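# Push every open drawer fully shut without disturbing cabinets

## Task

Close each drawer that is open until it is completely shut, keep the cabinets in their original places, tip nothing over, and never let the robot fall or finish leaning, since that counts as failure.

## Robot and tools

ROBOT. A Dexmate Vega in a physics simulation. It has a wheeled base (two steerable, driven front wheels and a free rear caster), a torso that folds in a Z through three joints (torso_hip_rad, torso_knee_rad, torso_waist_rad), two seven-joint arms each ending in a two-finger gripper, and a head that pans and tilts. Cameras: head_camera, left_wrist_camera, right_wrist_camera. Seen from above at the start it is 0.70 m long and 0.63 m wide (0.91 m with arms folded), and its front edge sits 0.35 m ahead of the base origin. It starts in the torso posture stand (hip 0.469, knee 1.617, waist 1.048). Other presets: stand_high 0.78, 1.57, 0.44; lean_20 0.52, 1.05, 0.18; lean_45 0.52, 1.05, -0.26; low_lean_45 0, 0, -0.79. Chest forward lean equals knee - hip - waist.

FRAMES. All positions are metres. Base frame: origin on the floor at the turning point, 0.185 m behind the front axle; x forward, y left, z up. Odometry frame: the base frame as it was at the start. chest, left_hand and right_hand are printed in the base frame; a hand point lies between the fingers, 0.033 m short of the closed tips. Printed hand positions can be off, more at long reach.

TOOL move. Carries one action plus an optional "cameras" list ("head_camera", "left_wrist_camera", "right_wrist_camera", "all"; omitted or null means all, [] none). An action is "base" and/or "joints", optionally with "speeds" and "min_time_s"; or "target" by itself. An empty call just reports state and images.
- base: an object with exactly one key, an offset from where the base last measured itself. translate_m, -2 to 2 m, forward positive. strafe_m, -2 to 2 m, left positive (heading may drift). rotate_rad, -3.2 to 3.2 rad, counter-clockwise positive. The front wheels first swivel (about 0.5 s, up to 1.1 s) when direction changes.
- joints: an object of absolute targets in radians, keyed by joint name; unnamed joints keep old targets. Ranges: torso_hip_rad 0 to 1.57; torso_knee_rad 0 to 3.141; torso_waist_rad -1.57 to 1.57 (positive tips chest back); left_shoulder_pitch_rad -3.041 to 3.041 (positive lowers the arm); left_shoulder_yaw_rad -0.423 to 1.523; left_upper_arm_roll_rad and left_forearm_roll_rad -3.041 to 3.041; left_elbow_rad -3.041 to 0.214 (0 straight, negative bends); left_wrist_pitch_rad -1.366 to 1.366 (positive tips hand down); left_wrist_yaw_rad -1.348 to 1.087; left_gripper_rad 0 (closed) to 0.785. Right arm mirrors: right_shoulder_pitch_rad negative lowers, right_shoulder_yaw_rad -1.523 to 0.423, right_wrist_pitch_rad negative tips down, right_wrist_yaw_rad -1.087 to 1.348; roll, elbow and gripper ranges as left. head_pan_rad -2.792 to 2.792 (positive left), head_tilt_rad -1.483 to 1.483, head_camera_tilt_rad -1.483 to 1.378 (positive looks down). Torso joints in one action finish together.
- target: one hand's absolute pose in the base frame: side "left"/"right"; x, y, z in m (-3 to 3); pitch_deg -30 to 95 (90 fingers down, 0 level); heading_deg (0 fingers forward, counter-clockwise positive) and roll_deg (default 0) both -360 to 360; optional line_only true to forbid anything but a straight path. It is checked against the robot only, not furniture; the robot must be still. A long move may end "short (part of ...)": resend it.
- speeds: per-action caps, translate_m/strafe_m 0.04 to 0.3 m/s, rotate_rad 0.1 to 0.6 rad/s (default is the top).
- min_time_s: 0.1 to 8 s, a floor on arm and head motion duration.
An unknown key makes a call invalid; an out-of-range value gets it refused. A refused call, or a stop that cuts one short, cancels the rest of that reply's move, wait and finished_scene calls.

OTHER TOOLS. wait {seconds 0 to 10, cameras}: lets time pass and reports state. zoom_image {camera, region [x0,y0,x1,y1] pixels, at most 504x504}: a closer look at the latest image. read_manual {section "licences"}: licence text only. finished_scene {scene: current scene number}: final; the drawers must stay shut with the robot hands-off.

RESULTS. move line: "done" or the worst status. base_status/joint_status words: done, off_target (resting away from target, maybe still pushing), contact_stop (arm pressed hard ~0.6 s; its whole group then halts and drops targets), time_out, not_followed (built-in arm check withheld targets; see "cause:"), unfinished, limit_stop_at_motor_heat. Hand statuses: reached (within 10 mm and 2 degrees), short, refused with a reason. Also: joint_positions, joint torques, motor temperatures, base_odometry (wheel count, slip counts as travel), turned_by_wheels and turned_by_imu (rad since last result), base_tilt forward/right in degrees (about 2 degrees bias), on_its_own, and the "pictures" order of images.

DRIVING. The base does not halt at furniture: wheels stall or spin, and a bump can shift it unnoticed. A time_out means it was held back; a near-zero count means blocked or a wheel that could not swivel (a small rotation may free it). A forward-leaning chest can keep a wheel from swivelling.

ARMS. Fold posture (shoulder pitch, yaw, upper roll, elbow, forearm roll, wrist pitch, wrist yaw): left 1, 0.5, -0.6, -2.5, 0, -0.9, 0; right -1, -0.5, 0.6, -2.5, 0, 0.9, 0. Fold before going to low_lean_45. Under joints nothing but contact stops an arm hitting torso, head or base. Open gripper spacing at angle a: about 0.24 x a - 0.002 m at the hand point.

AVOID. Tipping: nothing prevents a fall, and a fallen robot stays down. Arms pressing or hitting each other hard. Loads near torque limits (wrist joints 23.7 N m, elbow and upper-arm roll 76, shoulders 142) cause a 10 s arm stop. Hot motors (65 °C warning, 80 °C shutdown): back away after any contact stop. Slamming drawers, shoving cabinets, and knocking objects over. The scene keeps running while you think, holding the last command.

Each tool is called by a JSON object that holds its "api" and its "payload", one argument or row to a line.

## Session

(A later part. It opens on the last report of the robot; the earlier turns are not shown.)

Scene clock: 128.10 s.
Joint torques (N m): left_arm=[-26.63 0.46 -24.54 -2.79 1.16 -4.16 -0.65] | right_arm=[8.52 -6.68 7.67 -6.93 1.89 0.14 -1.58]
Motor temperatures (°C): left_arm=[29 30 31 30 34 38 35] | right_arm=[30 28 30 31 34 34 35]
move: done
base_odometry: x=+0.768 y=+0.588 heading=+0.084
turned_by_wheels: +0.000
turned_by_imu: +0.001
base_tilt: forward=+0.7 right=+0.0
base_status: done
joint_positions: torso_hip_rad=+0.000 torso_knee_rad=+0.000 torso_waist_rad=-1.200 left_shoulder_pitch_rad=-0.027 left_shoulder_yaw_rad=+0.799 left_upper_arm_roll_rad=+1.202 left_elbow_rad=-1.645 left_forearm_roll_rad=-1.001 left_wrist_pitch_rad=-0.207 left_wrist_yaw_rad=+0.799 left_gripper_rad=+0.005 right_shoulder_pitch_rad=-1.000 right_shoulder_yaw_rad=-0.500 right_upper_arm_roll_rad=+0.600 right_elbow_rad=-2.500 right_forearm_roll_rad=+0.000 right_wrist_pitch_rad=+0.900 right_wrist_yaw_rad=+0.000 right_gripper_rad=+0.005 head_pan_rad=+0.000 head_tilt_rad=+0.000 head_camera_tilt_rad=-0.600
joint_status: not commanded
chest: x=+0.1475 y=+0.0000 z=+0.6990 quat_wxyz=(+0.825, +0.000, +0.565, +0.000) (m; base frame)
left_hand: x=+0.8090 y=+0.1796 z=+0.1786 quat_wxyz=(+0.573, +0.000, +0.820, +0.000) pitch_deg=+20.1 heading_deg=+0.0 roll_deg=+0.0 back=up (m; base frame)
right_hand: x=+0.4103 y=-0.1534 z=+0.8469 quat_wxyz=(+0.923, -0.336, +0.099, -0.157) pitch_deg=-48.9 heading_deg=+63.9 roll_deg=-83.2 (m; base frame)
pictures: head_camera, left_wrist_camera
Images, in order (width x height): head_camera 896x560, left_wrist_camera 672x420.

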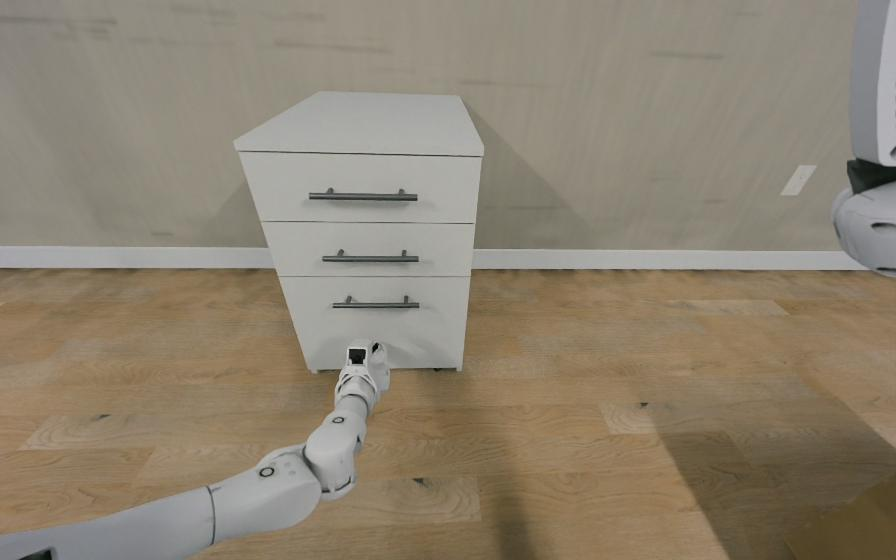

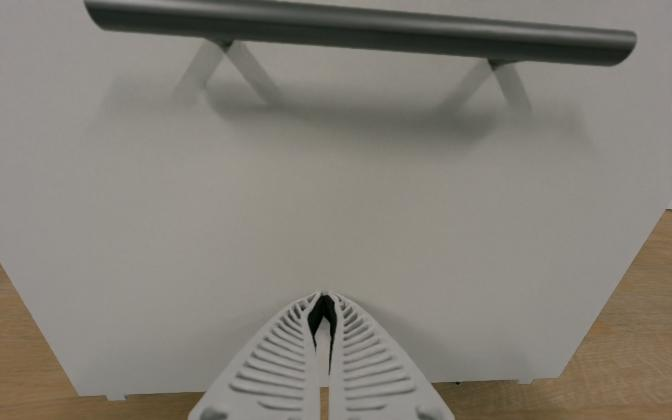

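{"api": "move", "payload": {
  "base": {"translate_m":-0.65},
  "cameras": []
}}

{"api": "move", "payload": {
  "joints": {"torso_hip_rad":0,"torso_knee_rad":0.8,"torso_waist_rad":0.45,"head_camera_tilt_rad":0.1,"left_shoulder_pitch_rad":1,"left_shoulder_yaw_rad":0.5,"left_upper_arm_roll_rad":-0.6,"left_elbow_rad":-2.5,"left_forearm_roll_rad":0,"left_wrist_pitch_rad":-0.9,"left_wrist_yaw_rad":0},
  "cameras": ["head_camera"]
}}

{"api": "move", "payload": {
  "base": {"rotate_rad":1.6},
  "cameras": ["head_camera"]
}}

Scene clock: 138.90 s.
Joint torques (N m): left_arm=[-14.87 -0.02 -12.54 -7.4 1.55 -2.55 -0.15] | right_arm=[8.11 -5.75 7.74 -7.03 1.76 -0.33 -1.45]
Motor temperatures (°C): left_arm=[29 30 32 30 34 39 35] | right_arm=[30 28 30 31 34 34 35]
move: done
base_odometry: x=+0.120 y=+0.532 heading=+0.083
turned_by_wheels: +0.000
turned_by_imu: +0.000
base_tilt: forward=+0.7 right=+0.0
base_status: done
joint_positions: torso_hip_rad=+0.000 torso_knee_rad=+0.000 torso_waist_rad=-1.200 left_shoulder_pitch_rad=-0.028 left_shoulder_yaw_rad=+0.799 left_upper_arm_roll_rad=+1.202 left_elbow_rad=-1.645 left_forearm_roll_rad=-1.001 left_wrist_pitch_rad=-0.207 left_wrist_yaw_rad=+0.799 left_gripper_rad=+0.005 right_shoulder_pitch_rad=-1.000 right_shoulder_yaw_rad=-0.500 right_upper_arm_roll_rad=+0.600 right_elbow_rad=-2.500 right_forearm_roll_rad=+0.000 right_wrist_pitch_rad=+0.900 right_wrist_yaw_rad=+0.000 right_gripper_rad=+0.005 head_pan_rad=+0.000 head_tilt_rad=+0.000 head_camera_tilt_rad=-0.600
joint_status: not commanded
chest: x=+0.1475 y=+0.0000 z=+0.6990 quat_wxyz=(+0.825, +0.000, +0.565, +0.000) (m; base frame)
left_hand: x=+0.8097 y=+0.1800 z=+0.1795 quat_wxyz=(+0.573, +0.000, +0.819, +0.000) pitch_deg=+20.1 heading_deg=+0.0 roll_deg=+0.0 back=up (m; base frame)
right_hand: x=+0.4103 y=-0.1534 z=+0.8469 quat_wxyz=(+0.923, -0.336, +0.099, -0.157) pitch_deg=-48.9 heading_deg=+63.9 roll_deg=-83.2 (m; base frame)
pictures: none
No camera images: "cameras" was empty.

Scene clock: 146.40 s.
Joint torques (N m): left_arm=[-2.03 4.89 -2.6 -2.53 -0.48 1.88 0.13] | right_arm=[12.85 -7.3 5.14 -2.54 1.11 -1.63 -0.75]
Motor temperatures (°C): left_arm=[29 30 32 30 34 38 35] | right_arm=[30 28 30 31 34 34 35]
move: done
base_odometry: x=+0.120 y=+0.532 heading=+0.083
turned_by_wheels: +0.000
turned_by_imu: +0.001
base_tilt: forward=+0.7 right=+0.0
base_status: not commanded
joint_positions: torso_hip_rad=+0.000 torso_knee_rad=+0.800 torso_waist_rad=+0.450 left_shoulder_pitch_rad=+0.996 left_shoulder_yaw_rad=+0.501 left_upper_arm_roll_rad=-0.594 left_elbow_rad=-2.497 left_forearm_roll_rad=-0.004 left_wrist_pitch_rad=-0.897 left_wrist_yaw_rad=+0.003 left_gripper_rad=+0.005 right_shoulder_pitch_rad=-1.000 right_shoulder_yaw_rad=-0.500 right_upper_arm_roll_rad=+0.600 right_elbow_rad=-2.500 right_forearm_roll_rad=+0.000 right_wrist_pitch_rad=+0.900 right_wrist_yaw_rad=+0.000 right_gripper_rad=+0.005 head_pan_rad=+0.000 head_tilt_rad=+0.000 head_camera_tilt_rad=+0.100
joint_status: all done
chest: x=+0.0446 y=+0.0000 z=+1.1836 quat_wxyz=(+0.985, +0.000, +0.174, +0.000) (m; base frame)
left_hand: x=+0.1069 y=+0.1553 z=+1.4805 quat_wxyz=(+0.884, +0.239, -0.290, +0.278) pitch_deg=-45.9 heading_deg=-123.1 roll_deg=-22.0 back=down (m; base frame)
right_hand: x=+0.1068 y=-0.1534 z=+1.4786 quat_wxyz=(+0.882, -0.242, -0.290, -0.282) pitch_deg=-45.6 heading_deg=+122.5 roll_deg=+22.1 back=down (m; base frame)
pictures: head_camera
Images, in order (width x height): head_camera 896x560.

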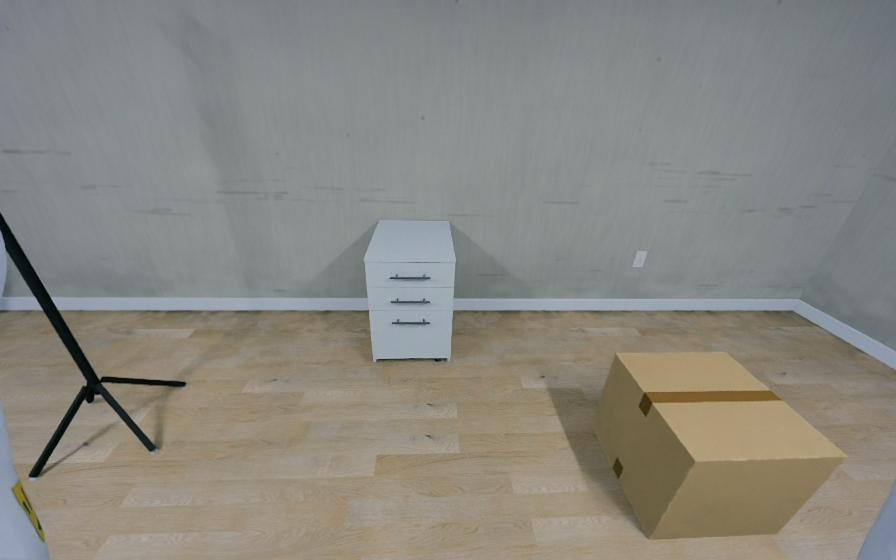

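Scene clock: 150.67 s.
Joint torques (N m): left_arm=[-1.07 3.53 -7.08 -2.81 -0.21 2.03 0.31] | right_arm=[12.61 -8.28 4.81 -2.48 1.07 -1.68 -0.73]
Motor temperatures (°C): left_arm=[29 30 32 30 34 38 35] | right_arm=[30 28 30 31 34 34 35]
move: done
base_odometry: x=+0.121 y=+0.531 heading=+1.685
turned_by_wheels: +1.602
turned_by_imu: +1.570
base_tilt: forward=+0.7 right=-0.1
base_status: done
joint_positions: torso_hip_rad=+0.000 torso_knee_rad=+0.800 torso_waist_rad=+0.450 left_shoulder_pitch_rad=+1.000 left_shoulder_yaw_rad=+0.500 left_upper_arm_roll_rad=-0.600 left_elbow_rad=-2.500 left_forearm_roll_rad=+0.000 left_wrist_pitch_rad=-0.900 left_wrist_yaw_rad=+0.000 left_gripper_rad=+0.005 right_shoulder_pitch_rad=-1.000 right_shoulder_yaw_rad=-0.500 right_upper_arm_roll_rad=+0.600 right_elbow_rad=-2.500 right_forearm_roll_rad=+0.000 right_wrist_pitch_rad=+0.900 right_wrist_yaw_rad=+0.000 right_gripper_rad=+0.005 head_pan_rad=+0.000 head_tilt_rad=+0.000 head_camera_tilt_rad=+0.100
joint_status: not commanded
chest: x=+0.0446 y=+0.0000 z=+1.1836 quat_wxyz=(+0.985, +0.000, +0.174, +0.000) (m; base frame)
left_hand: x=+0.1067 y=+0.1532 z=+1.4786 quat_wxyz=(+0.882, +0.242, -0.291, +0.282) pitch_deg=-45.6 heading_deg=-122.5 roll_deg=-22.0 back=down (m; base frame)
right_hand: x=+0.1068 y=-0.1534 z=+1.4786 quat_wxyz=(+0.882, -0.242, -0.290, -0.282) pitch_deg=-45.6 heading_deg=+122.5 roll_deg=+22.1 back=down (m; base frame)
pictures: head_camera
Images, in order (width x height): head_camera 896x560.

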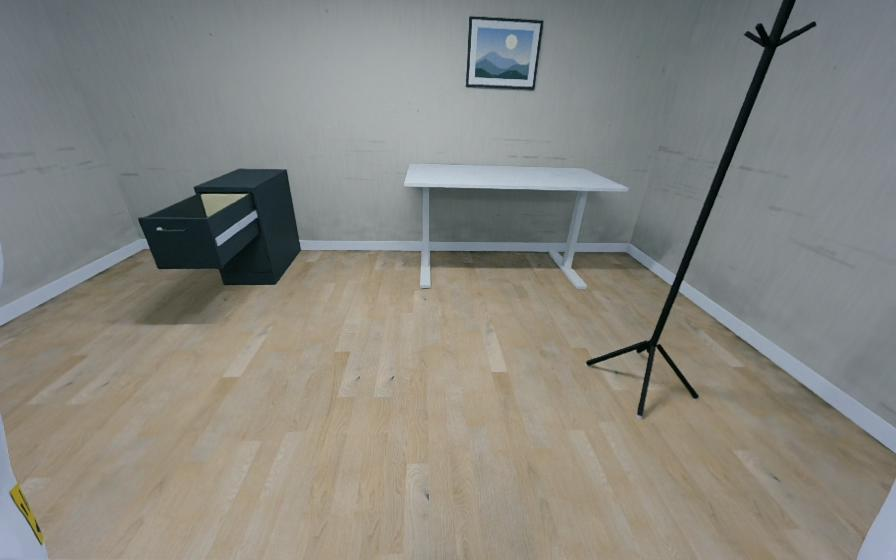

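{"api": "move", "payload": {
  "base": {"translate_m":0.65},
  "joints": {"head_pan_rad":1.7},
  "cameras": ["head_camera"]
}}

Scene clock: 168.87 s.
Joint torques (N m): left_arm=[-2.45 2.45 -4.11 -1.95 -0.54 0.43 0.23] | right_arm=[12.51 -7.02 4.67 -2.13 1.01 -2.11 -0.81]
Motor temperatures (°C): left_arm=[28 30 31 30 34 38 35] | right_arm=[30 28 30 31 34 35 35]
move: done
base_odometry: x=+0.044 y=+1.177 heading=+1.686
turned_by_wheels: +0.000
turned_by_imu: +0.002
base_tilt: forward=+0.7 right=-0.1
base_status: done
joint_positions: torso_hip_rad=+0.000 torso_knee_rad=+0.800 torso_waist_rad=+0.450 left_shoulder_pitch_rad=+1.000 left_shoulder_yaw_rad=+0.500 left_upper_arm_roll_rad=-0.600 left_elbow_rad=-2.500 left_forearm_roll_rad=+0.000 left_wrist_pitch_rad=-0.900 left_wrist_yaw_rad=+0.000 left_gripper_rad=+0.005 right_shoulder_pitch_rad=-1.000 right_shoulder_yaw_rad=-0.500 right_upper_arm_roll_rad=+0.600 right_elbow_rad=-2.500 right_forearm_roll_rad=+0.000 right_wrist_pitch_rad=+0.900 right_wrist_yaw_rad=+0.000 right_gripper_rad=+0.005 head_pan_rad=+1.700 head_tilt_rad=+0.000 head_camera_tilt_rad=+0.100
joint_status: all done
chest: x=+0.0446 y=+0.0000 z=+1.1836 quat_wxyz=(+0.985, +0.000, +0.174, +0.000) (m; base frame)
left_hand: x=+0.1067 y=+0.1532 z=+1.4786 quat_wxyz=(+0.882, +0.242, -0.291, +0.282) pitch_deg=-45.6 heading_deg=-122.5 roll_deg=-22.0 back=down (m; base frame)
right_hand: x=+0.1068 y=-0.1534 z=+1.4787 quat_wxyz=(+0.882, -0.242, -0.290, -0.282) pitch_deg=-45.6 heading_deg=+122.5 roll_deg=+22.1 back=down (m; base frame)
pictures: head_camera
Images, in order (width x height): head_camera 896x560.

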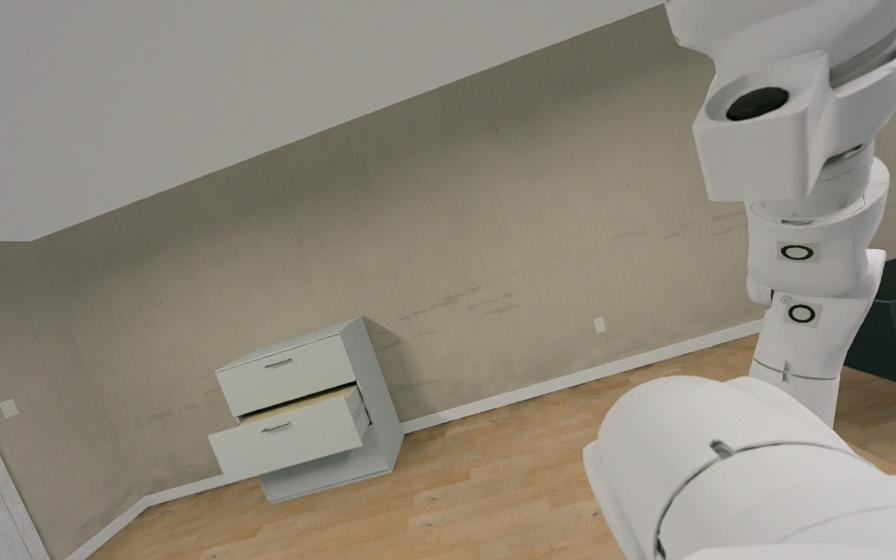

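{"api": "move", "payload": {
  "base": {"strafe_m":1.45},
  "joints": {"head_pan_rad":0},
  "cameras": ["head_camera"]
}}

Scene clock: 179.17 s.
Joint torques (N m): left_arm=[-4.52 4.92 -5.66 -1.49 -0.71 1.44 -0.18] | right_arm=[12.17 -7.32 4.8 -1.94 1.05 -1.87 -0.64]
Motor temperatures (°C): left_arm=[28 30 31 30 34 38 35] | right_arm=[30 28 30 31 34 35 35]
move: done
base_odometry: x=-1.392 y=+0.994 heading=+1.699
turned_by_wheels: +0.013
turned_by_imu: +0.006
base_tilt: forward=+0.7 right=-0.1
base_status: done
joint_positions: torso_hip_rad=+0.000 torso_knee_rad=+0.800 torso_waist_rad=+0.450 left_shoulder_pitch_rad=+1.000 left_shoulder_yaw_rad=+0.500 left_upper_arm_roll_rad=-0.600 left_elbow_rad=-2.500 left_forearm_roll_rad=+0.000 left_wrist_pitch_rad=-0.900 left_wrist_yaw_rad=+0.000 left_gripper_rad=+0.005 right_shoulder_pitch_rad=-1.000 right_shoulder_yaw_rad=-0.500 right_upper_arm_roll_rad=+0.600 right_elbow_rad=-2.500 right_forearm_roll_rad=+0.000 right_wrist_pitch_rad=+0.900 right_wrist_yaw_rad=+0.000 right_gripper_rad=+0.005 head_pan_rad=+0.000 head_tilt_rad=+0.000 head_camera_tilt_rad=+0.100
joint_status: all done
chest: x=+0.0446 y=+0.0000 z=+1.1836 quat_wxyz=(+0.985, +0.000, +0.174, +0.000) (m; base frame)
left_hand: x=+0.1067 y=+0.1532 z=+1.4786 quat_wxyz=(+0.882, +0.242, -0.291, +0.282) pitch_deg=-45.6 heading_deg=-122.5 roll_deg=-22.0 back=down (m; base frame)
right_hand: x=+0.1068 y=-0.1534 z=+1.4786 quat_wxyz=(+0.882, -0.242, -0.290, -0.282) pitch_deg=-45.6 heading_deg=+122.5 roll_deg=+22.1 back=down (m; base frame)
pictures: head_camera
Images, in order (width x height): head_camera 896x560.

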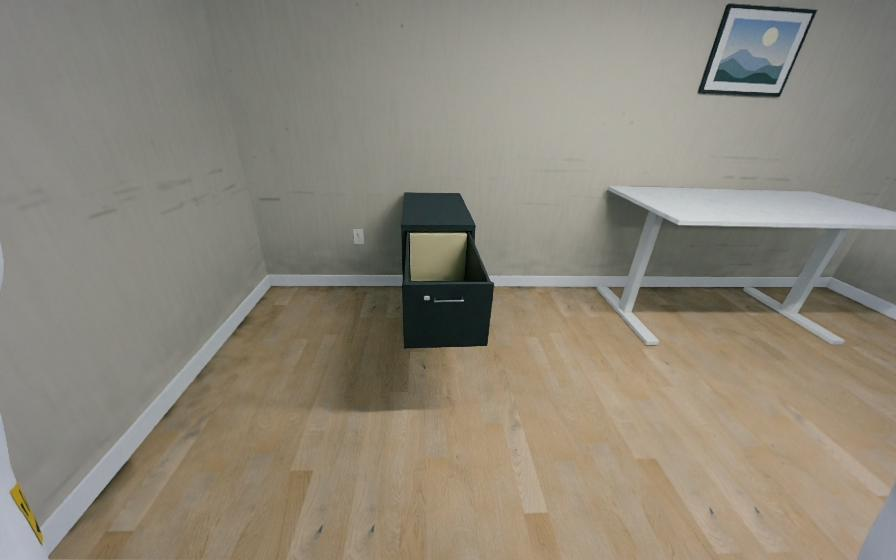

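{"api": "move", "payload": {
  "joints": {"torso_hip_rad":0,"torso_knee_rad":0,"torso_waist_rad":-0.79,"head_camera_tilt_rad":-0.3},
  "cameras": []
}}

{"api": "move", "payload": {
  "target": {"side":"left","x":0.75,"y":0.05,"z":0.45,"pitch_deg":0,"heading_deg":0},
  "cameras": ["head_camera","left_wrist_camera"]
}}

Scene clock: 195.27 s.
Joint torques (N m): left_arm=[0.54 1.77 -7.14 -3.63 0.05 1.56 0.44] | right_arm=[9.13 -7.93 6.43 -3.79 1.58 -0.83 -1.02]
Motor temperatures (°C): left_arm=[28 30 31 30 34 38 35] | right_arm=[30 29 30 31 34 35 35]
move: done
base_odometry: x=-1.392 y=+0.994 heading=+1.699
turned_by_wheels: +0.000
turned_by_imu: +0.001
base_tilt: forward=+0.6 right=-0.1
base_status: not commanded
joint_positions: torso_hip_rad=+0.000 torso_knee_rad=+0.000 torso_waist_rad=-0.790 left_shoulder_pitch_rad=+1.000 left_shoulder_yaw_rad=+0.500 left_upper_arm_roll_rad=-0.600 left_elbow_rad=-2.500 left_forearm_roll_rad=+0.000 left_wrist_pitch_rad=-0.900 left_wrist_yaw_rad=+0.000 left_gripper_rad=+0.005 right_shoulder_pitch_rad=-1.000 right_shoulder_yaw_rad=-0.500 right_upper_arm_roll_rad=+0.600 right_elbow_rad=-2.500 right_forearm_roll_rad=+0.000 right_wrist_pitch_rad=+0.900 right_wrist_yaw_rad=+0.000 right_gripper_rad=+0.005 head_pan_rad=+0.000 head_tilt_rad=+0.000 head_camera_tilt_rad=-0.300
joint_status: all done
chest: x=+0.0286 y=+0.0000 z=+0.8380 quat_wxyz=(+0.923, +0.000, +0.385, +0.000) (m; base frame)
left_hand: x=+0.2105 y=+0.1532 z=+1.0784 quat_wxyz=(+0.924, +0.297, -0.091, +0.222) pitch_deg=-53.7 heading_deg=-93.5 roll_deg=-59.4 back=down (m; base frame)
right_hand: x=+0.2105 y=-0.1534 z=+1.0784 quat_wxyz=(+0.924, -0.297, -0.091, -0.222) pitch_deg=-53.8 heading_deg=+93.5 roll_deg=+59.5 back=down (m; base frame)
pictures: none
No camera images: "cameras" was empty.

Scene clock: 202.23 s.
Joint torques (N m): left_arm=[-19.1 -6.72 -4.87 -9.7 0.9 -2.38 0.41] | right_arm=[10.5 -8.06 6.95 -3.96 1.49 -1.35 -0.98]
Motor temperatures (°C): left_arm=[28 30 31 30 34 38 35] | right_arm=[30 29 30 31 34 35 35]
move: done
base_odometry: x=-1.392 y=+0.994 heading=+1.699
turned_by_wheels: +0.000
turned_by_imu: +0.001
base_tilt: forward=+0.6 right=-0.1
base_status: not commanded
joint_positions: torso_hip_rad=+0.000 torso_knee_rad=+0.000 torso_waist_rad=-0.790 left_shoulder_pitch_rad=+0.416 left_shoulder_yaw_rad=+0.328 left_upper_arm_roll_rad=+1.002 left_elbow_rad=-1.355 left_forearm_roll_rad=-0.498 left_wrist_pitch_rad=-0.258 left_wrist_yaw_rad=+0.823 left_gripper_rad=+0.005 right_shoulder_pitch_rad=-1.000 right_shoulder_yaw_rad=-0.500 right_upper_arm_roll_rad=+0.600 right_elbow_rad=-2.500 right_forearm_roll_rad=+0.000 right_wrist_pitch_rad=+0.900 right_wrist_yaw_rad=+0.000 right_gripper_rad=+0.005 head_pan_rad=+0.000 head_tilt_rad=+0.000 head_camera_tilt_rad=-0.300
joint_status: not commanded
chest: x=+0.0286 y=+0.0000 z=+0.8380 quat_wxyz=(+0.923, +0.000, +0.385, +0.000) (m; base frame)
left_hand: x=+0.7505 y=+0.0508 z=+0.4528 quat_wxyz=(+0.709, -0.002, +0.706, -0.002) pitch_deg=-0.2 heading_deg=+0.0 roll_deg=-0.3 back=up (m; base frame)
left_hand_status: reached (checked arc [a long move], planned for 5.4 s): 3 mm and 0.4 deg off.
right_hand: x=+0.2105 y=-0.1534 z=+1.0784 quat_wxyz=(+0.924, -0.297, -0.091, -0.222) pitch_deg=-53.8 heading_deg=+93.5 roll_deg=+59.5 back=down (m; base frame)
pictures: head_camera, left_wrist_camera
Images, in order (width x height): head_camera 896x560, left_wrist_camera 672x420.

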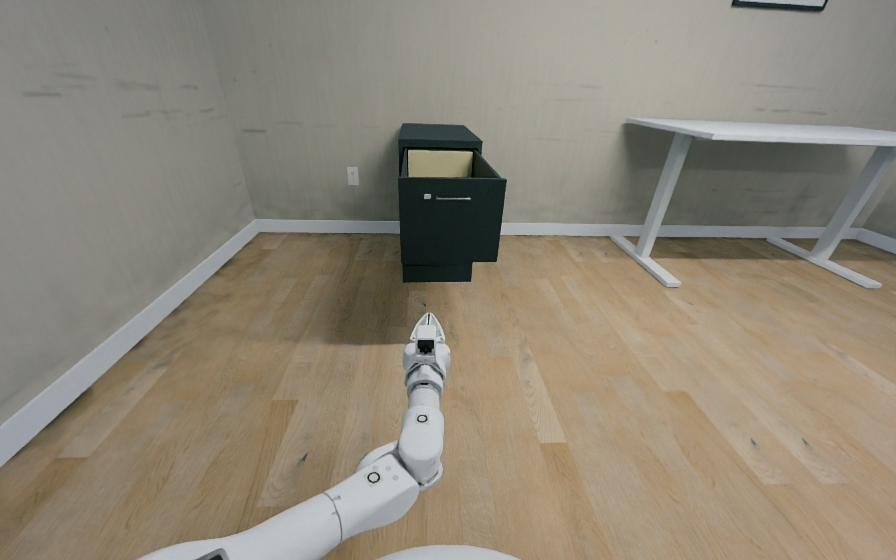

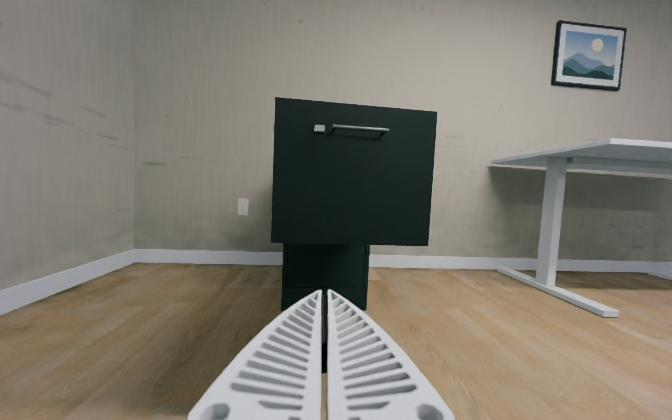

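{"api": "zoom_image", "payload": {
  "camera": "head_camera",
  "region": [340, 110, 560, 300]
}}

{"api": "zoom_image", "payload": {
  "camera": "left_wrist_camera",
  "region": [230, 80, 480, 320]
}}

Scaled by 2.291 from the camera's 896x560 image, which has a finer 960x600 frame.

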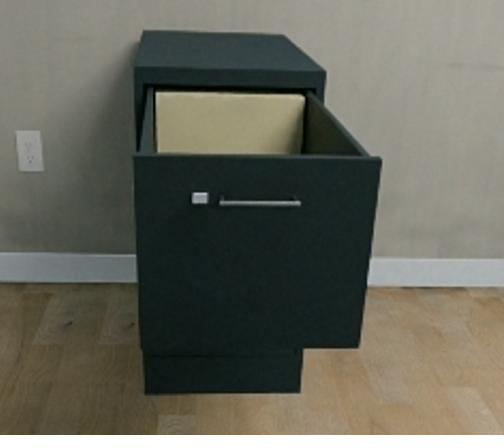

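Scaled by 2.016 from the camera's 672x420 image, which has a finer 960x600 frame.

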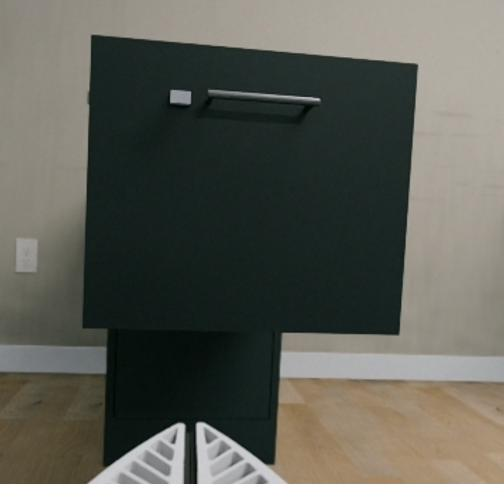

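{"api": "move", "payload": {
  "base": {"rotate_rad":0.105},
  "cameras": []
}}

{"api": "move", "payload": {
  "base": {"strafe_m":-0.15},
  "cameras": ["head_camera","left_wrist_camera"]
}}

{"api": "zoom_image", "payload": {
  "camera": "head_camera",
  "region": [340, 110, 560, 300]
}}

Scene clock: 236.87 s.
Joint torques (N m): left_arm=[-16.6 -5.32 -3.23 -12.48 0.8 -2.43 0.52] | right_arm=[9.77 -7.3 6.88 -5.1 1.6 -0.64 -1.22]
Motor temperatures (°C): left_arm=[29 30 31 30 34 38 35] | right_arm=[30 29 30 31 34 35 35]
move: done
base_odometry: x=-1.392 y=+0.994 heading=+1.804
turned_by_wheels: +0.105
turned_by_imu: +0.103
base_tilt: forward=+0.6 right=-0.1
base_status: done
joint_positions: torso_hip_rad=+0.000 torso_knee_rad=+0.000 torso_waist_rad=-0.790 left_shoulder_pitch_rad=+0.414 left_shoulder_yaw_rad=+0.327 left_upper_arm_roll_rad=+1.008 left_elbow_rad=-1.351 left_forearm_roll_rad=-0.499 left_wrist_pitch_rad=-0.256 left_wrist_yaw_rad=+0.826 left_gripper_rad=+0.005 right_shoulder_pitch_rad=-1.000 right_shoulder_yaw_rad=-0.500 right_upper_arm_roll_rad=+0.600 right_elbow_rad=-2.500 right_forearm_roll_rad=+0.000 right_wrist_pitch_rad=+0.900 right_wrist_yaw_rad=+0.000 right_gripper_rad=+0.005 head_pan_rad=+0.000 head_tilt_rad=+0.000 head_camera_tilt_rad=-0.300
joint_status: not commanded
chest: x=+0.0286 y=+0.0000 z=+0.8380 quat_wxyz=(+0.923, +0.000, +0.385, +0.000) (m; base frame)
left_hand: x=+0.7499 y=+0.0501 z=+0.4497 quat_wxyz=(+0.707, +0.000, +0.707, +0.000) pitch_deg=+0.0 heading_deg=+0.0 roll_deg=+0.0 back=up (m; base frame)
right_hand: x=+0.2106 y=-0.1534 z=+1.0784 quat_wxyz=(+0.924, -0.297, -0.091, -0.222) pitch_deg=-53.8 heading_deg=+93.5 roll_deg=+59.5 back=down (m; base frame)
pictures: none
No camera images: "cameras" was empty.

Scene clock: 239.20 s.
Joint torques (N m): left_arm=[-15.62 -3.84 -4.79 -10.45 0.54 -3.46 -0.03] | right_arm=[10.26 -7.64 6.8 -3.55 1.52 -0.91 -1.19]
Motor temperatures (°C): left_arm=[29 30 31 30 34 38 35] | right_arm=[30 29 30 31 34 35 35]
move: done
base_odometry: x=-1.246 y=+1.029 heading=+1.801
turned_by_wheels: -0.002
turned_by_imu: -0.001
base_tilt: forward=+0.7 right=+0.0
base_status: done
joint_positions: torso_hip_rad=+0.000 torso_knee_rad=+0.000 torso_waist_rad=-0.790 left_shoulder_pitch_rad=+0.414 left_shoulder_yaw_rad=+0.327 left_upper_arm_roll_rad=+1.008 left_elbow_rad=-1.351 left_forearm_roll_rad=-0.499 left_wrist_pitch_rad=-0.256 left_wrist_yaw_rad=+0.826 left_gripper_rad=+0.005 right_shoulder_pitch_rad=-1.000 right_shoulder_yaw_rad=-0.500 right_upper_arm_roll_rad=+0.600 right_elbow_rad=-2.500 right_forearm_roll_rad=+0.000 right_wrist_pitch_rad=+0.900 right_wrist_yaw_rad=+0.000 right_gripper_rad=+0.005 head_pan_rad=+0.000 head_tilt_rad=+0.000 head_camera_tilt_rad=-0.300
joint_status: not commanded
chest: x=+0.0286 y=+0.0000 z=+0.8380 quat_wxyz=(+0.923, +0.000, +0.385, +0.000) (m; base frame)
left_hand: x=+0.7499 y=+0.0501 z=+0.4497 quat_wxyz=(+0.707, +0.000, +0.707, +0.000) pitch_deg=+0.0 heading_deg=+0.0 roll_deg=+0.0 back=up (m; base frame)
right_hand: x=+0.2106 y=-0.1534 z=+1.0784 quat_wxyz=(+0.924, -0.297, -0.091, -0.222) pitch_deg=-53.8 heading_deg=+93.5 roll_deg=+59.5 back=down (m; base frame)
pictures: head_camera, left_wrist_camera
Images, in order (width x height): head_camera 896x560, left_wrist_camera 672x420.

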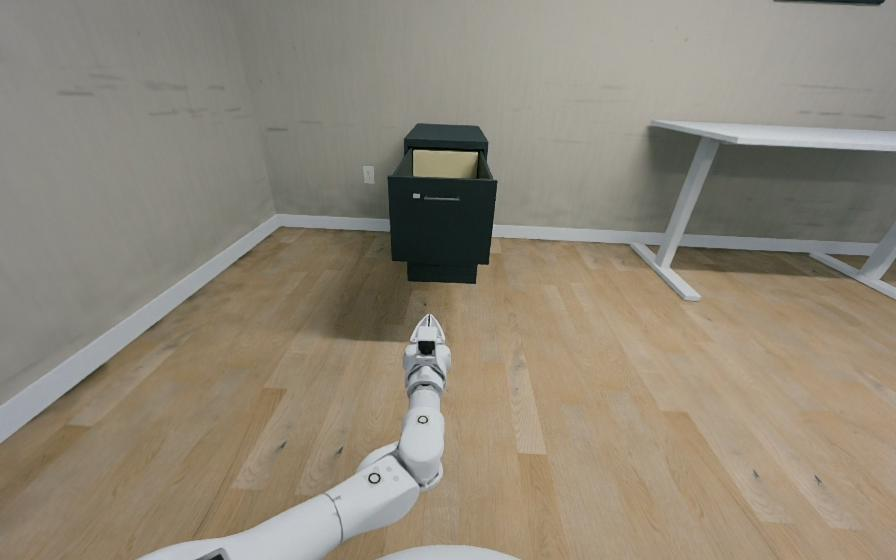

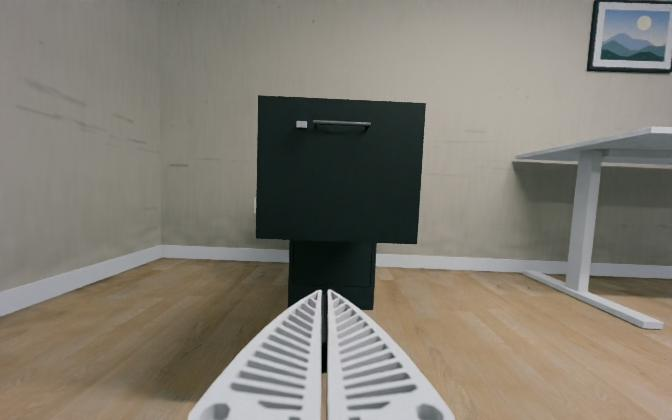

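Scaled by 2.291 from the camera's 896x560 image, which has a finer 960x600 frame.

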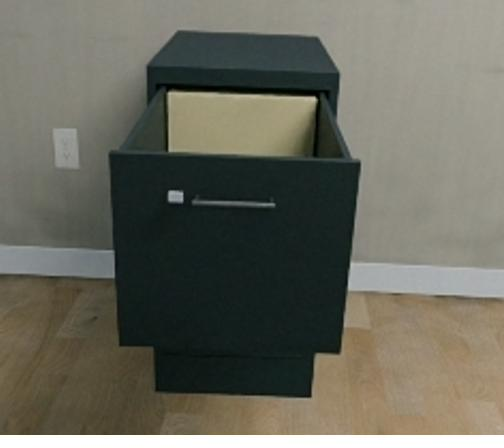

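{"api": "move", "payload": {
  "base": {"translate_m":0.4},
  "speeds": {"translate_m":0.2},
  "cameras": ["head_camera","left_wrist_camera"]
}}

Scene clock: 247.83 s.
Joint torques (N m): left_arm=[-18.33 -1.46 -8.28 -11.14 0.69 -1.16 0.24] | right_arm=[10.39 -7.01 6.75 -4.33 1.63 -1.2 -1.04]
Motor temperatures (°C): left_arm=[29 30 31 31 34 38 35] | right_arm=[30 29 30 31 34 35 35]
move: done
base_odometry: x=-1.338 y=+1.418 heading=+1.802
turned_by_wheels: +0.000
turned_by_imu: -0.001
base_tilt: forward=+0.7 right=-0.1
base_status: done
joint_positions: torso_hip_rad=+0.000 torso_knee_rad=+0.000 torso_waist_rad=-0.790 left_shoulder_pitch_rad=+0.414 left_shoulder_yaw_rad=+0.327 left_upper_arm_roll_rad=+1.008 left_elbow_rad=-1.351 left_forearm_roll_rad=-0.499 left_wrist_pitch_rad=-0.256 left_wrist_yaw_rad=+0.826 left_gripper_rad=+0.005 right_shoulder_pitch_rad=-1.000 right_shoulder_yaw_rad=-0.500 right_upper_arm_roll_rad=+0.600 right_elbow_rad=-2.500 right_forearm_roll_rad=+0.000 right_wrist_pitch_rad=+0.900 right_wrist_yaw_rad=+0.000 right_gripper_rad=+0.005 head_pan_rad=+0.000 head_tilt_rad=+0.000 head_camera_tilt_rad=-0.300
joint_status: not commanded
chest: x=+0.0286 y=+0.0000 z=+0.8380 quat_wxyz=(+0.923, +0.000, +0.385, +0.000) (m; base frame)
left_hand: x=+0.7498 y=+0.0500 z=+0.4495 quat_wxyz=(+0.707, +0.000, +0.707, +0.000) pitch_deg=+0.0 heading_deg=+0.0 roll_deg=+0.0 back=up (m; base frame)
right_hand: x=+0.2106 y=-0.1534 z=+1.0784 quat_wxyz=(+0.924, -0.297, -0.091, -0.222) pitch_deg=-53.8 heading_deg=+93.5 roll_deg=+59.5 back=down (m; base frame)
pictures: head_camera, left_wrist_camera
Images, in order (width x height): head_camera 896x560, left_wrist_camera 672x420.

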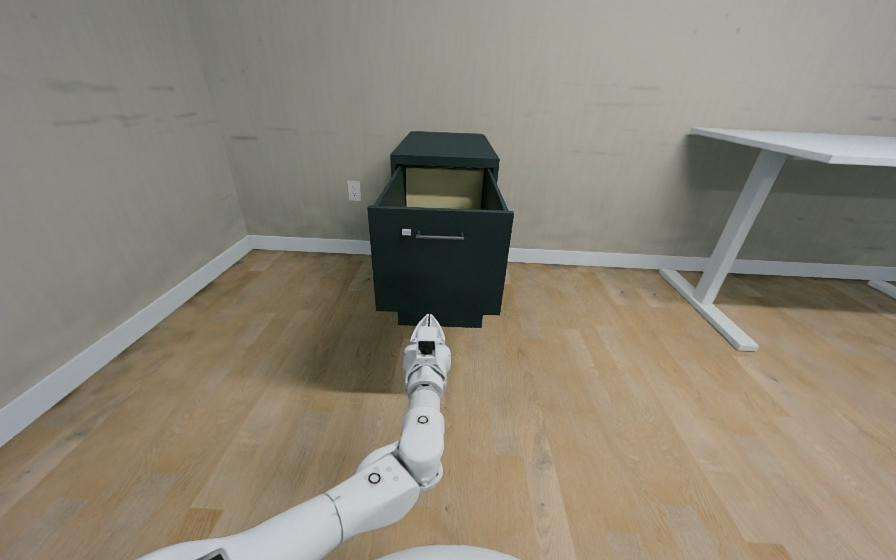

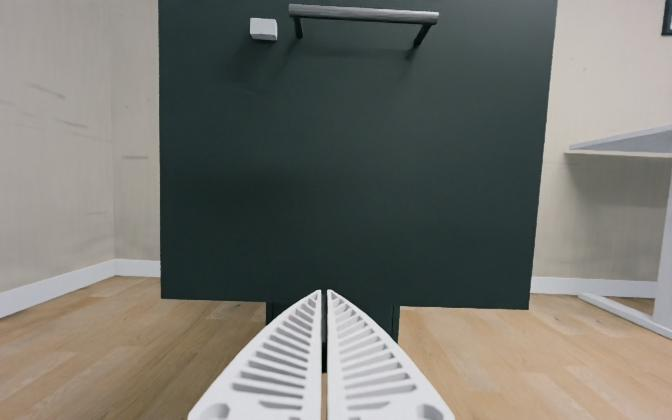

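{"api": "move", "payload": {
  "target": {"side":"left","x":0.75,"y":0.03,"z":0.48,"pitch_deg":0,"heading_deg":0},
  "cameras": ["left_wrist_camera"]
}}

{"api": "move", "payload": {
  "base": {"translate_m":0.38},
  "speeds": {"translate_m":0.06},
  "cameras": ["head_camera","left_wrist_camera"]
}}

Scene clock: 255.27 s.
Joint torques (N m): left_arm=[-19.4 -6.25 -6 -13.29 1.56 -2.5 0.2] | right_arm=[9.95 -8.29 6.7 -3.97 1.45 -1.02 -1.12]
Motor temperatures (°C): left_arm=[29 30 31 31 34 38 35] | right_arm=[30 29 30 31 34 35 35]
move: done
base_odometry: x=-1.338 y=+1.418 heading=+1.802
turned_by_wheels: +0.000
turned_by_imu: +0.001
base_tilt: forward=+0.7 right=-0.1
base_status: not commanded
joint_positions: torso_hip_rad=+0.000 torso_knee_rad=+0.000 torso_waist_rad=-0.790 left_shoulder_pitch_rad=+0.396 left_shoulder_yaw_rad=+0.323 left_upper_arm_roll_rad=+1.009 left_elbow_rad=-1.448 left_forearm_roll_rad=-0.501 left_wrist_pitch_rad=-0.156 left_wrist_yaw_rad=+0.875 left_gripper_rad=+0.005 right_shoulder_pitch_rad=-1.000 right_shoulder_yaw_rad=-0.500 right_upper_arm_roll_rad=+0.600 right_elbow_rad=-2.500 right_forearm_roll_rad=+0.000 right_wrist_pitch_rad=+0.900 right_wrist_yaw_rad=+0.000 right_gripper_rad=+0.005 head_pan_rad=+0.000 head_tilt_rad=+0.000 head_camera_tilt_rad=-0.300
joint_status: not commanded
chest: x=+0.0286 y=+0.0000 z=+0.8380 quat_wxyz=(+0.923, +0.000, +0.385, +0.000) (m; base frame)
left_hand: x=+0.7500 y=+0.0312 z=+0.4779 quat_wxyz=(+0.707, +0.000, +0.707, +0.000) pitch_deg=+0.0 heading_deg=+0.0 roll_deg=+0.0 back=up (m; base frame)
left_hand_status: reached (straight line, planned for 0.7 s): 2 mm and 0.0 deg off.
right_hand: x=+0.2106 y=-0.1534 z=+1.0784 quat_wxyz=(+0.924, -0.297, -0.091, -0.222) pitch_deg=-53.8 heading_deg=+93.5 roll_deg=+59.5 back=down (m; base frame)
pictures: left_wrist_camera
Images, in order (width x height): left_wrist_camera 672x420.

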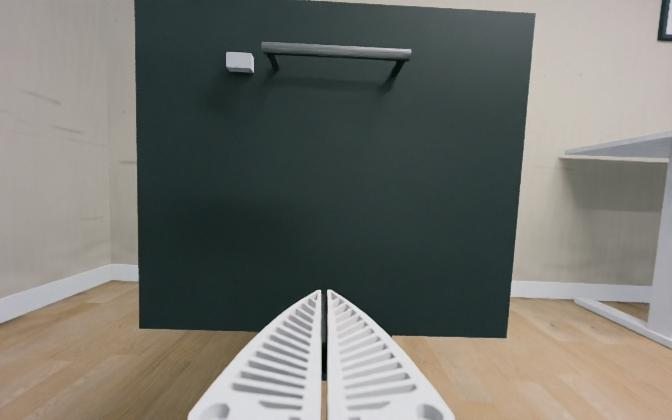

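Scene clock: 262.20 s.
Joint torques (N m): left_arm=[-16.12 -4.39 -9.52 -12.56 1.38 -2.63 0.35] | right_arm=[10.2 -6.73 6.72 -4.93 1.48 -0.52 -1.13]
Motor temperatures (°C): left_arm=[29 30 31 31 34 38 35] | right_arm=[30 29 30 31 34 35 35]
move: done
base_odometry: x=-1.426 y=+1.788 heading=+1.802
turned_by_wheels: +0.000
turned_by_imu: +0.001
base_tilt: forward=+0.6 right=+0.0
base_status: done
joint_positions: torso_hip_rad=+0.000 torso_knee_rad=+0.000 torso_waist_rad=-0.790 left_shoulder_pitch_rad=+0.395 left_shoulder_yaw_rad=+0.322 left_upper_arm_roll_rad=+1.009 left_elbow_rad=-1.454 left_forearm_roll_rad=-0.501 left_wrist_pitch_rad=-0.150 left_wrist_yaw_rad=+0.878 left_gripper_rad=+0.005 right_shoulder_pitch_rad=-1.000 right_shoulder_yaw_rad=-0.500 right_upper_arm_roll_rad=+0.600 right_elbow_rad=-2.500 right_forearm_roll_rad=+0.000 right_wrist_pitch_rad=+0.900 right_wrist_yaw_rad=+0.000 right_gripper_rad=+0.005 head_pan_rad=+0.000 head_tilt_rad=+0.000 head_camera_tilt_rad=-0.300
joint_status: not commanded
chest: x=+0.0286 y=+0.0000 z=+0.8380 quat_wxyz=(+0.923, +0.000, +0.385, +0.000) (m; base frame)
left_hand: x=+0.7499 y=+0.0300 z=+0.4796 quat_wxyz=(+0.707, +0.000, +0.707, +0.000) pitch_deg=+0.0 heading_deg=+0.0 roll_deg=+0.0 back=up (m; base frame)
right_hand: x=+0.2106 y=-0.1534 z=+1.0784 quat_wxyz=(+0.924, -0.297, -0.091, -0.222) pitch_deg=-53.8 heading_deg=+93.5 roll_deg=+59.5 back=down (m; base frame)
pictures: head_camera, left_wrist_camera
Images, in order (width x height): head_camera 896x560, left_wrist_camera 672x420.

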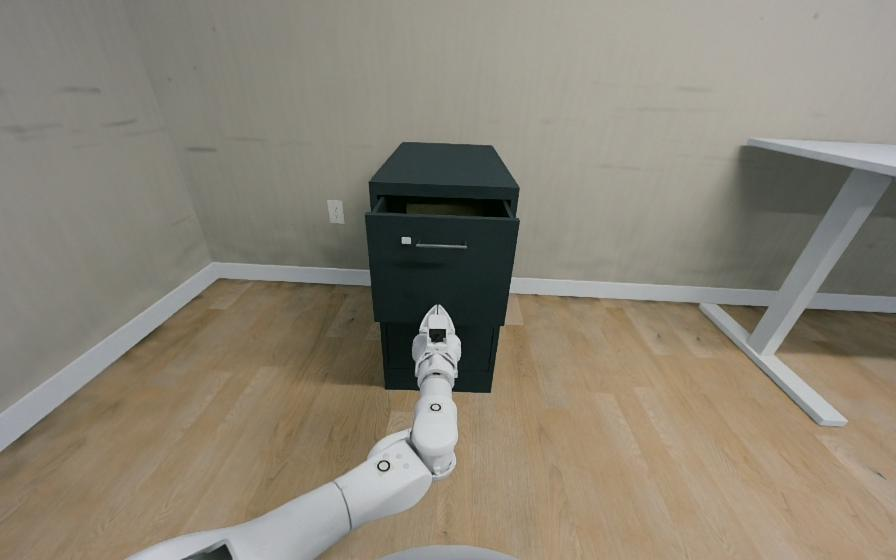

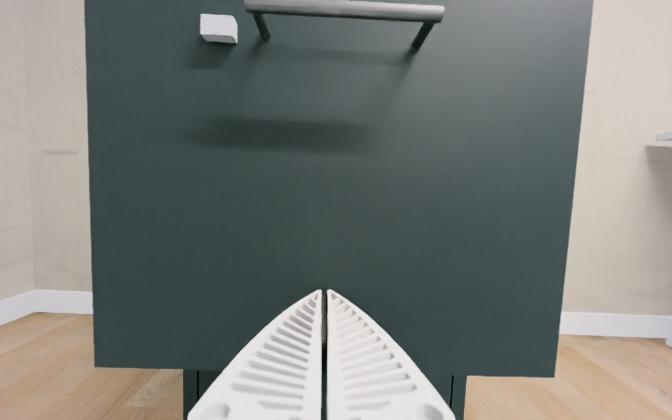

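{"api": "move", "payload": {
  "base": {"translate_m":0.04},
  "speeds": {"translate_m":0.06},
  "cameras": ["head_camera","left_wrist_camera"]
}}

{"api": "zoom_image", "payload": {
  "camera": "head_camera",
  "region": [350, 140, 540, 400]
}}

Scene clock: 269.90 s.
Joint torques (N m): left_arm=[-16.91 -3 -9.09 -11.9 0.01 -2.2 -0.1] | right_arm=[10.11 -7.83 6.61 -4.75 1.59 -1.33 -1.18]
Motor temperatures (°C): left_arm=[29 30 31 31 34 38 35] | right_arm=[30 29 30 31 34 35 35]
move: done
base_odometry: x=-1.435 y=+1.827 heading=+1.802
turned_by_wheels: +0.000
turned_by_imu: +0.001
base_tilt: forward=+0.7 right=-0.1
base_status: done
joint_positions: torso_hip_rad=+0.000 torso_knee_rad=+0.000 torso_waist_rad=-0.790 left_shoulder_pitch_rad=+0.395 left_shoulder_yaw_rad=+0.322 left_upper_arm_roll_rad=+1.009 left_elbow_rad=-1.454 left_forearm_roll_rad=-0.501 left_wrist_pitch_rad=-0.150 left_wrist_yaw_rad=+0.878 left_gripper_rad=+0.005 right_shoulder_pitch_rad=-1.000 right_shoulder_yaw_rad=-0.500 right_upper_arm_roll_rad=+0.600 right_elbow_rad=-2.500 right_forearm_roll_rad=+0.000 right_wrist_pitch_rad=+0.900 right_wrist_yaw_rad=+0.000 right_gripper_rad=+0.005 head_pan_rad=+0.000 head_tilt_rad=+0.000 head_camera_tilt_rad=-0.300
joint_status: not commanded
chest: x=+0.0286 y=+0.0000 z=+0.8380 quat_wxyz=(+0.923, +0.000, +0.385, +0.000) (m; base frame)
left_hand: x=+0.7498 y=+0.0299 z=+0.4796 quat_wxyz=(+0.707, +0.000, +0.707, +0.000) pitch_deg=+0.0 heading_deg=+0.0 roll_deg=+0.0 back=up (m; base frame)
right_hand: x=+0.2106 y=-0.1534 z=+1.0784 quat_wxyz=(+0.924, -0.297, -0.091, -0.222) pitch_deg=-53.8 heading_deg=+93.5 roll_deg=+59.5 back=down (m; base frame)
pictures: head_camera, left_wrist_camera
Images, in order (width x height): head_camera 896x560, left_wrist_camera 672x420.

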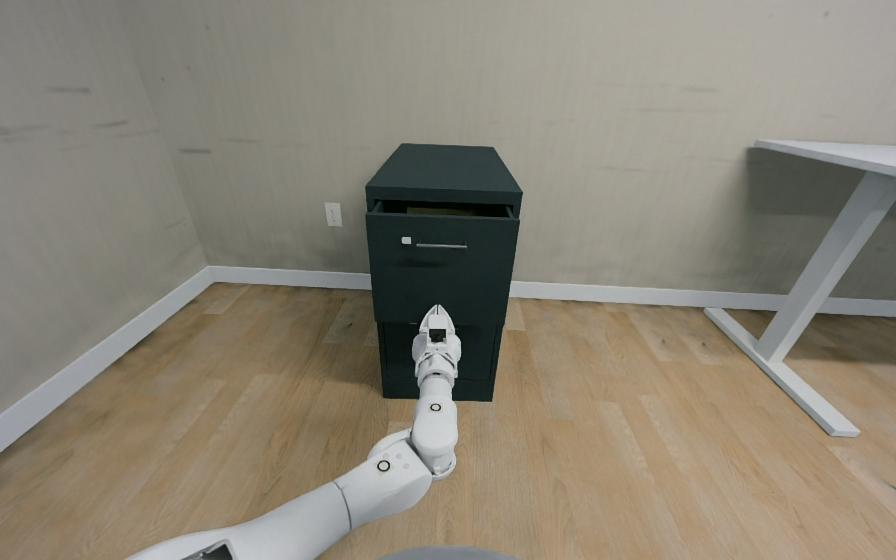

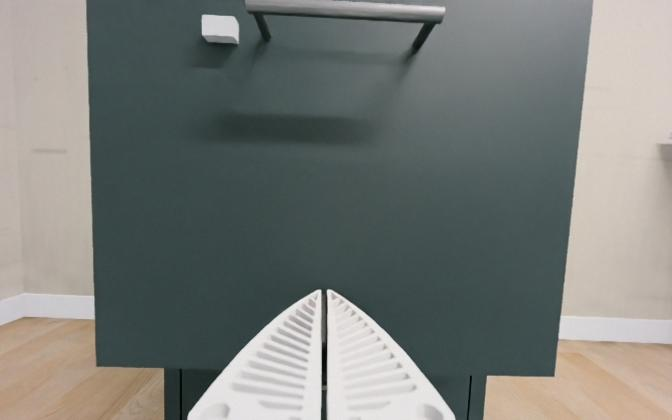

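Scaled by 1.938 from the camera's 896x560 image, which has a finer 960x600 frame.

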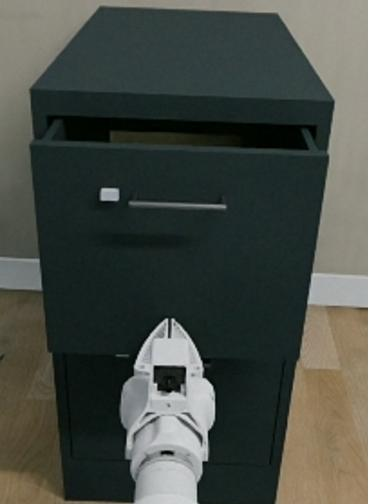

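{"api": "move", "payload": {
  "base": {"translate_m":0.04},
  "speeds": {"translate_m":0.05},
  "cameras": ["head_camera","left_wrist_camera"]
}}

{"api": "zoom_image", "payload": {
  "camera": "head_camera",
  "region": [350, 140, 540, 400]
}}

Scene clock: 274.50 s.
Joint torques (N m): left_arm=[-16.68 -3.34 -7.76 -11.89 1.21 -1.95 0.14] | right_arm=[10.1 -8.42 6.85 -4.95 1.52 -0.41 -1.1]
Motor temperatures (°C): left_arm=[29 30 31 31 34 38 35] | right_arm=[30 29 30 31 34 35 35]
move: done
base_odometry: x=-1.444 y=+1.866 heading=+1.802
turned_by_wheels: +0.000
turned_by_imu: +0.001
base_tilt: forward=+0.7 right=-0.1
base_status: done
joint_positions: torso_hip_rad=+0.000 torso_knee_rad=+0.000 torso_waist_rad=-0.790 left_shoulder_pitch_rad=+0.395 left_shoulder_yaw_rad=+0.322 left_upper_arm_roll_rad=+1.009 left_elbow_rad=-1.454 left_forearm_roll_rad=-0.501 left_wrist_pitch_rad=-0.150 left_wrist_yaw_rad=+0.878 left_gripper_rad=+0.005 right_shoulder_pitch_rad=-1.000 right_shoulder_yaw_rad=-0.500 right_upper_arm_roll_rad=+0.600 right_elbow_rad=-2.500 right_forearm_roll_rad=+0.000 right_wrist_pitch_rad=+0.900 right_wrist_yaw_rad=+0.000 right_gripper_rad=+0.005 head_pan_rad=+0.000 head_tilt_rad=+0.000 head_camera_tilt_rad=-0.300
joint_status: not commanded
chest: x=+0.0286 y=+0.0000 z=+0.8380 quat_wxyz=(+0.923, +0.000, +0.385, +0.000) (m; base frame)
left_hand: x=+0.7498 y=+0.0299 z=+0.4796 quat_wxyz=(+0.707, +0.000, +0.707, +0.000) pitch_deg=+0.0 heading_deg=+0.0 roll_deg=+0.0 back=up (m; base frame)
right_hand: x=+0.2106 y=-0.1534 z=+1.0784 quat_wxyz=(+0.924, -0.297, -0.091, -0.222) pitch_deg=-53.8 heading_deg=+93.5 roll_deg=+59.5 back=down (m; base frame)
pictures: head_camera, left_wrist_camera
Images, in order (width x height): head_camera 896x560, left_wrist_camera 672x420.

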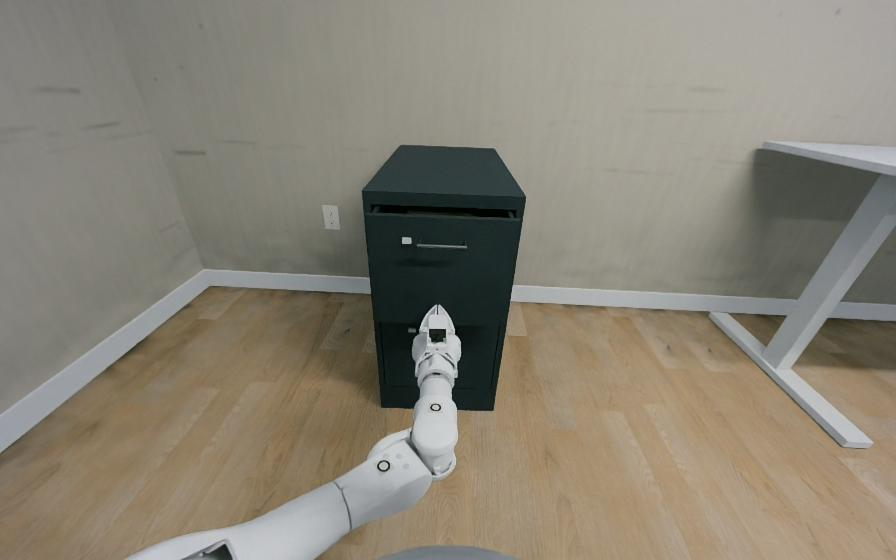

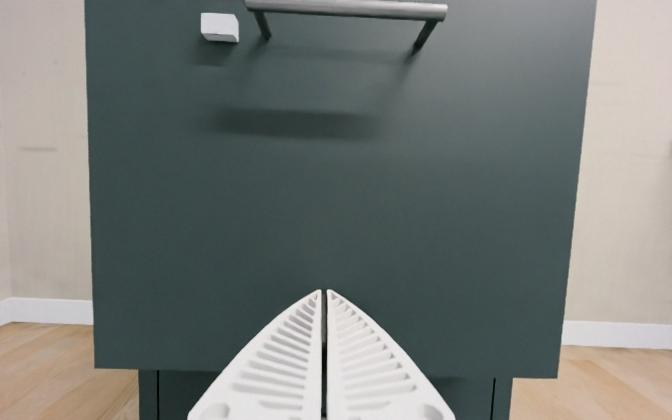

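Scaled by 1.938 from the camera's 896x560 image, which has a finer 960x600 frame.

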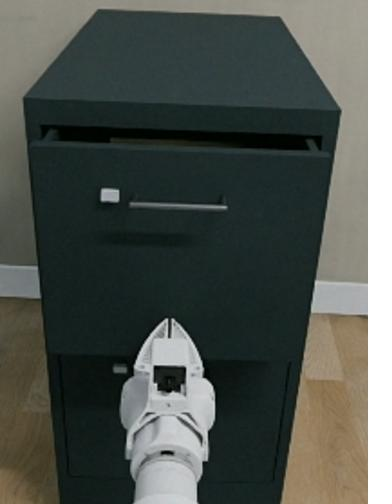

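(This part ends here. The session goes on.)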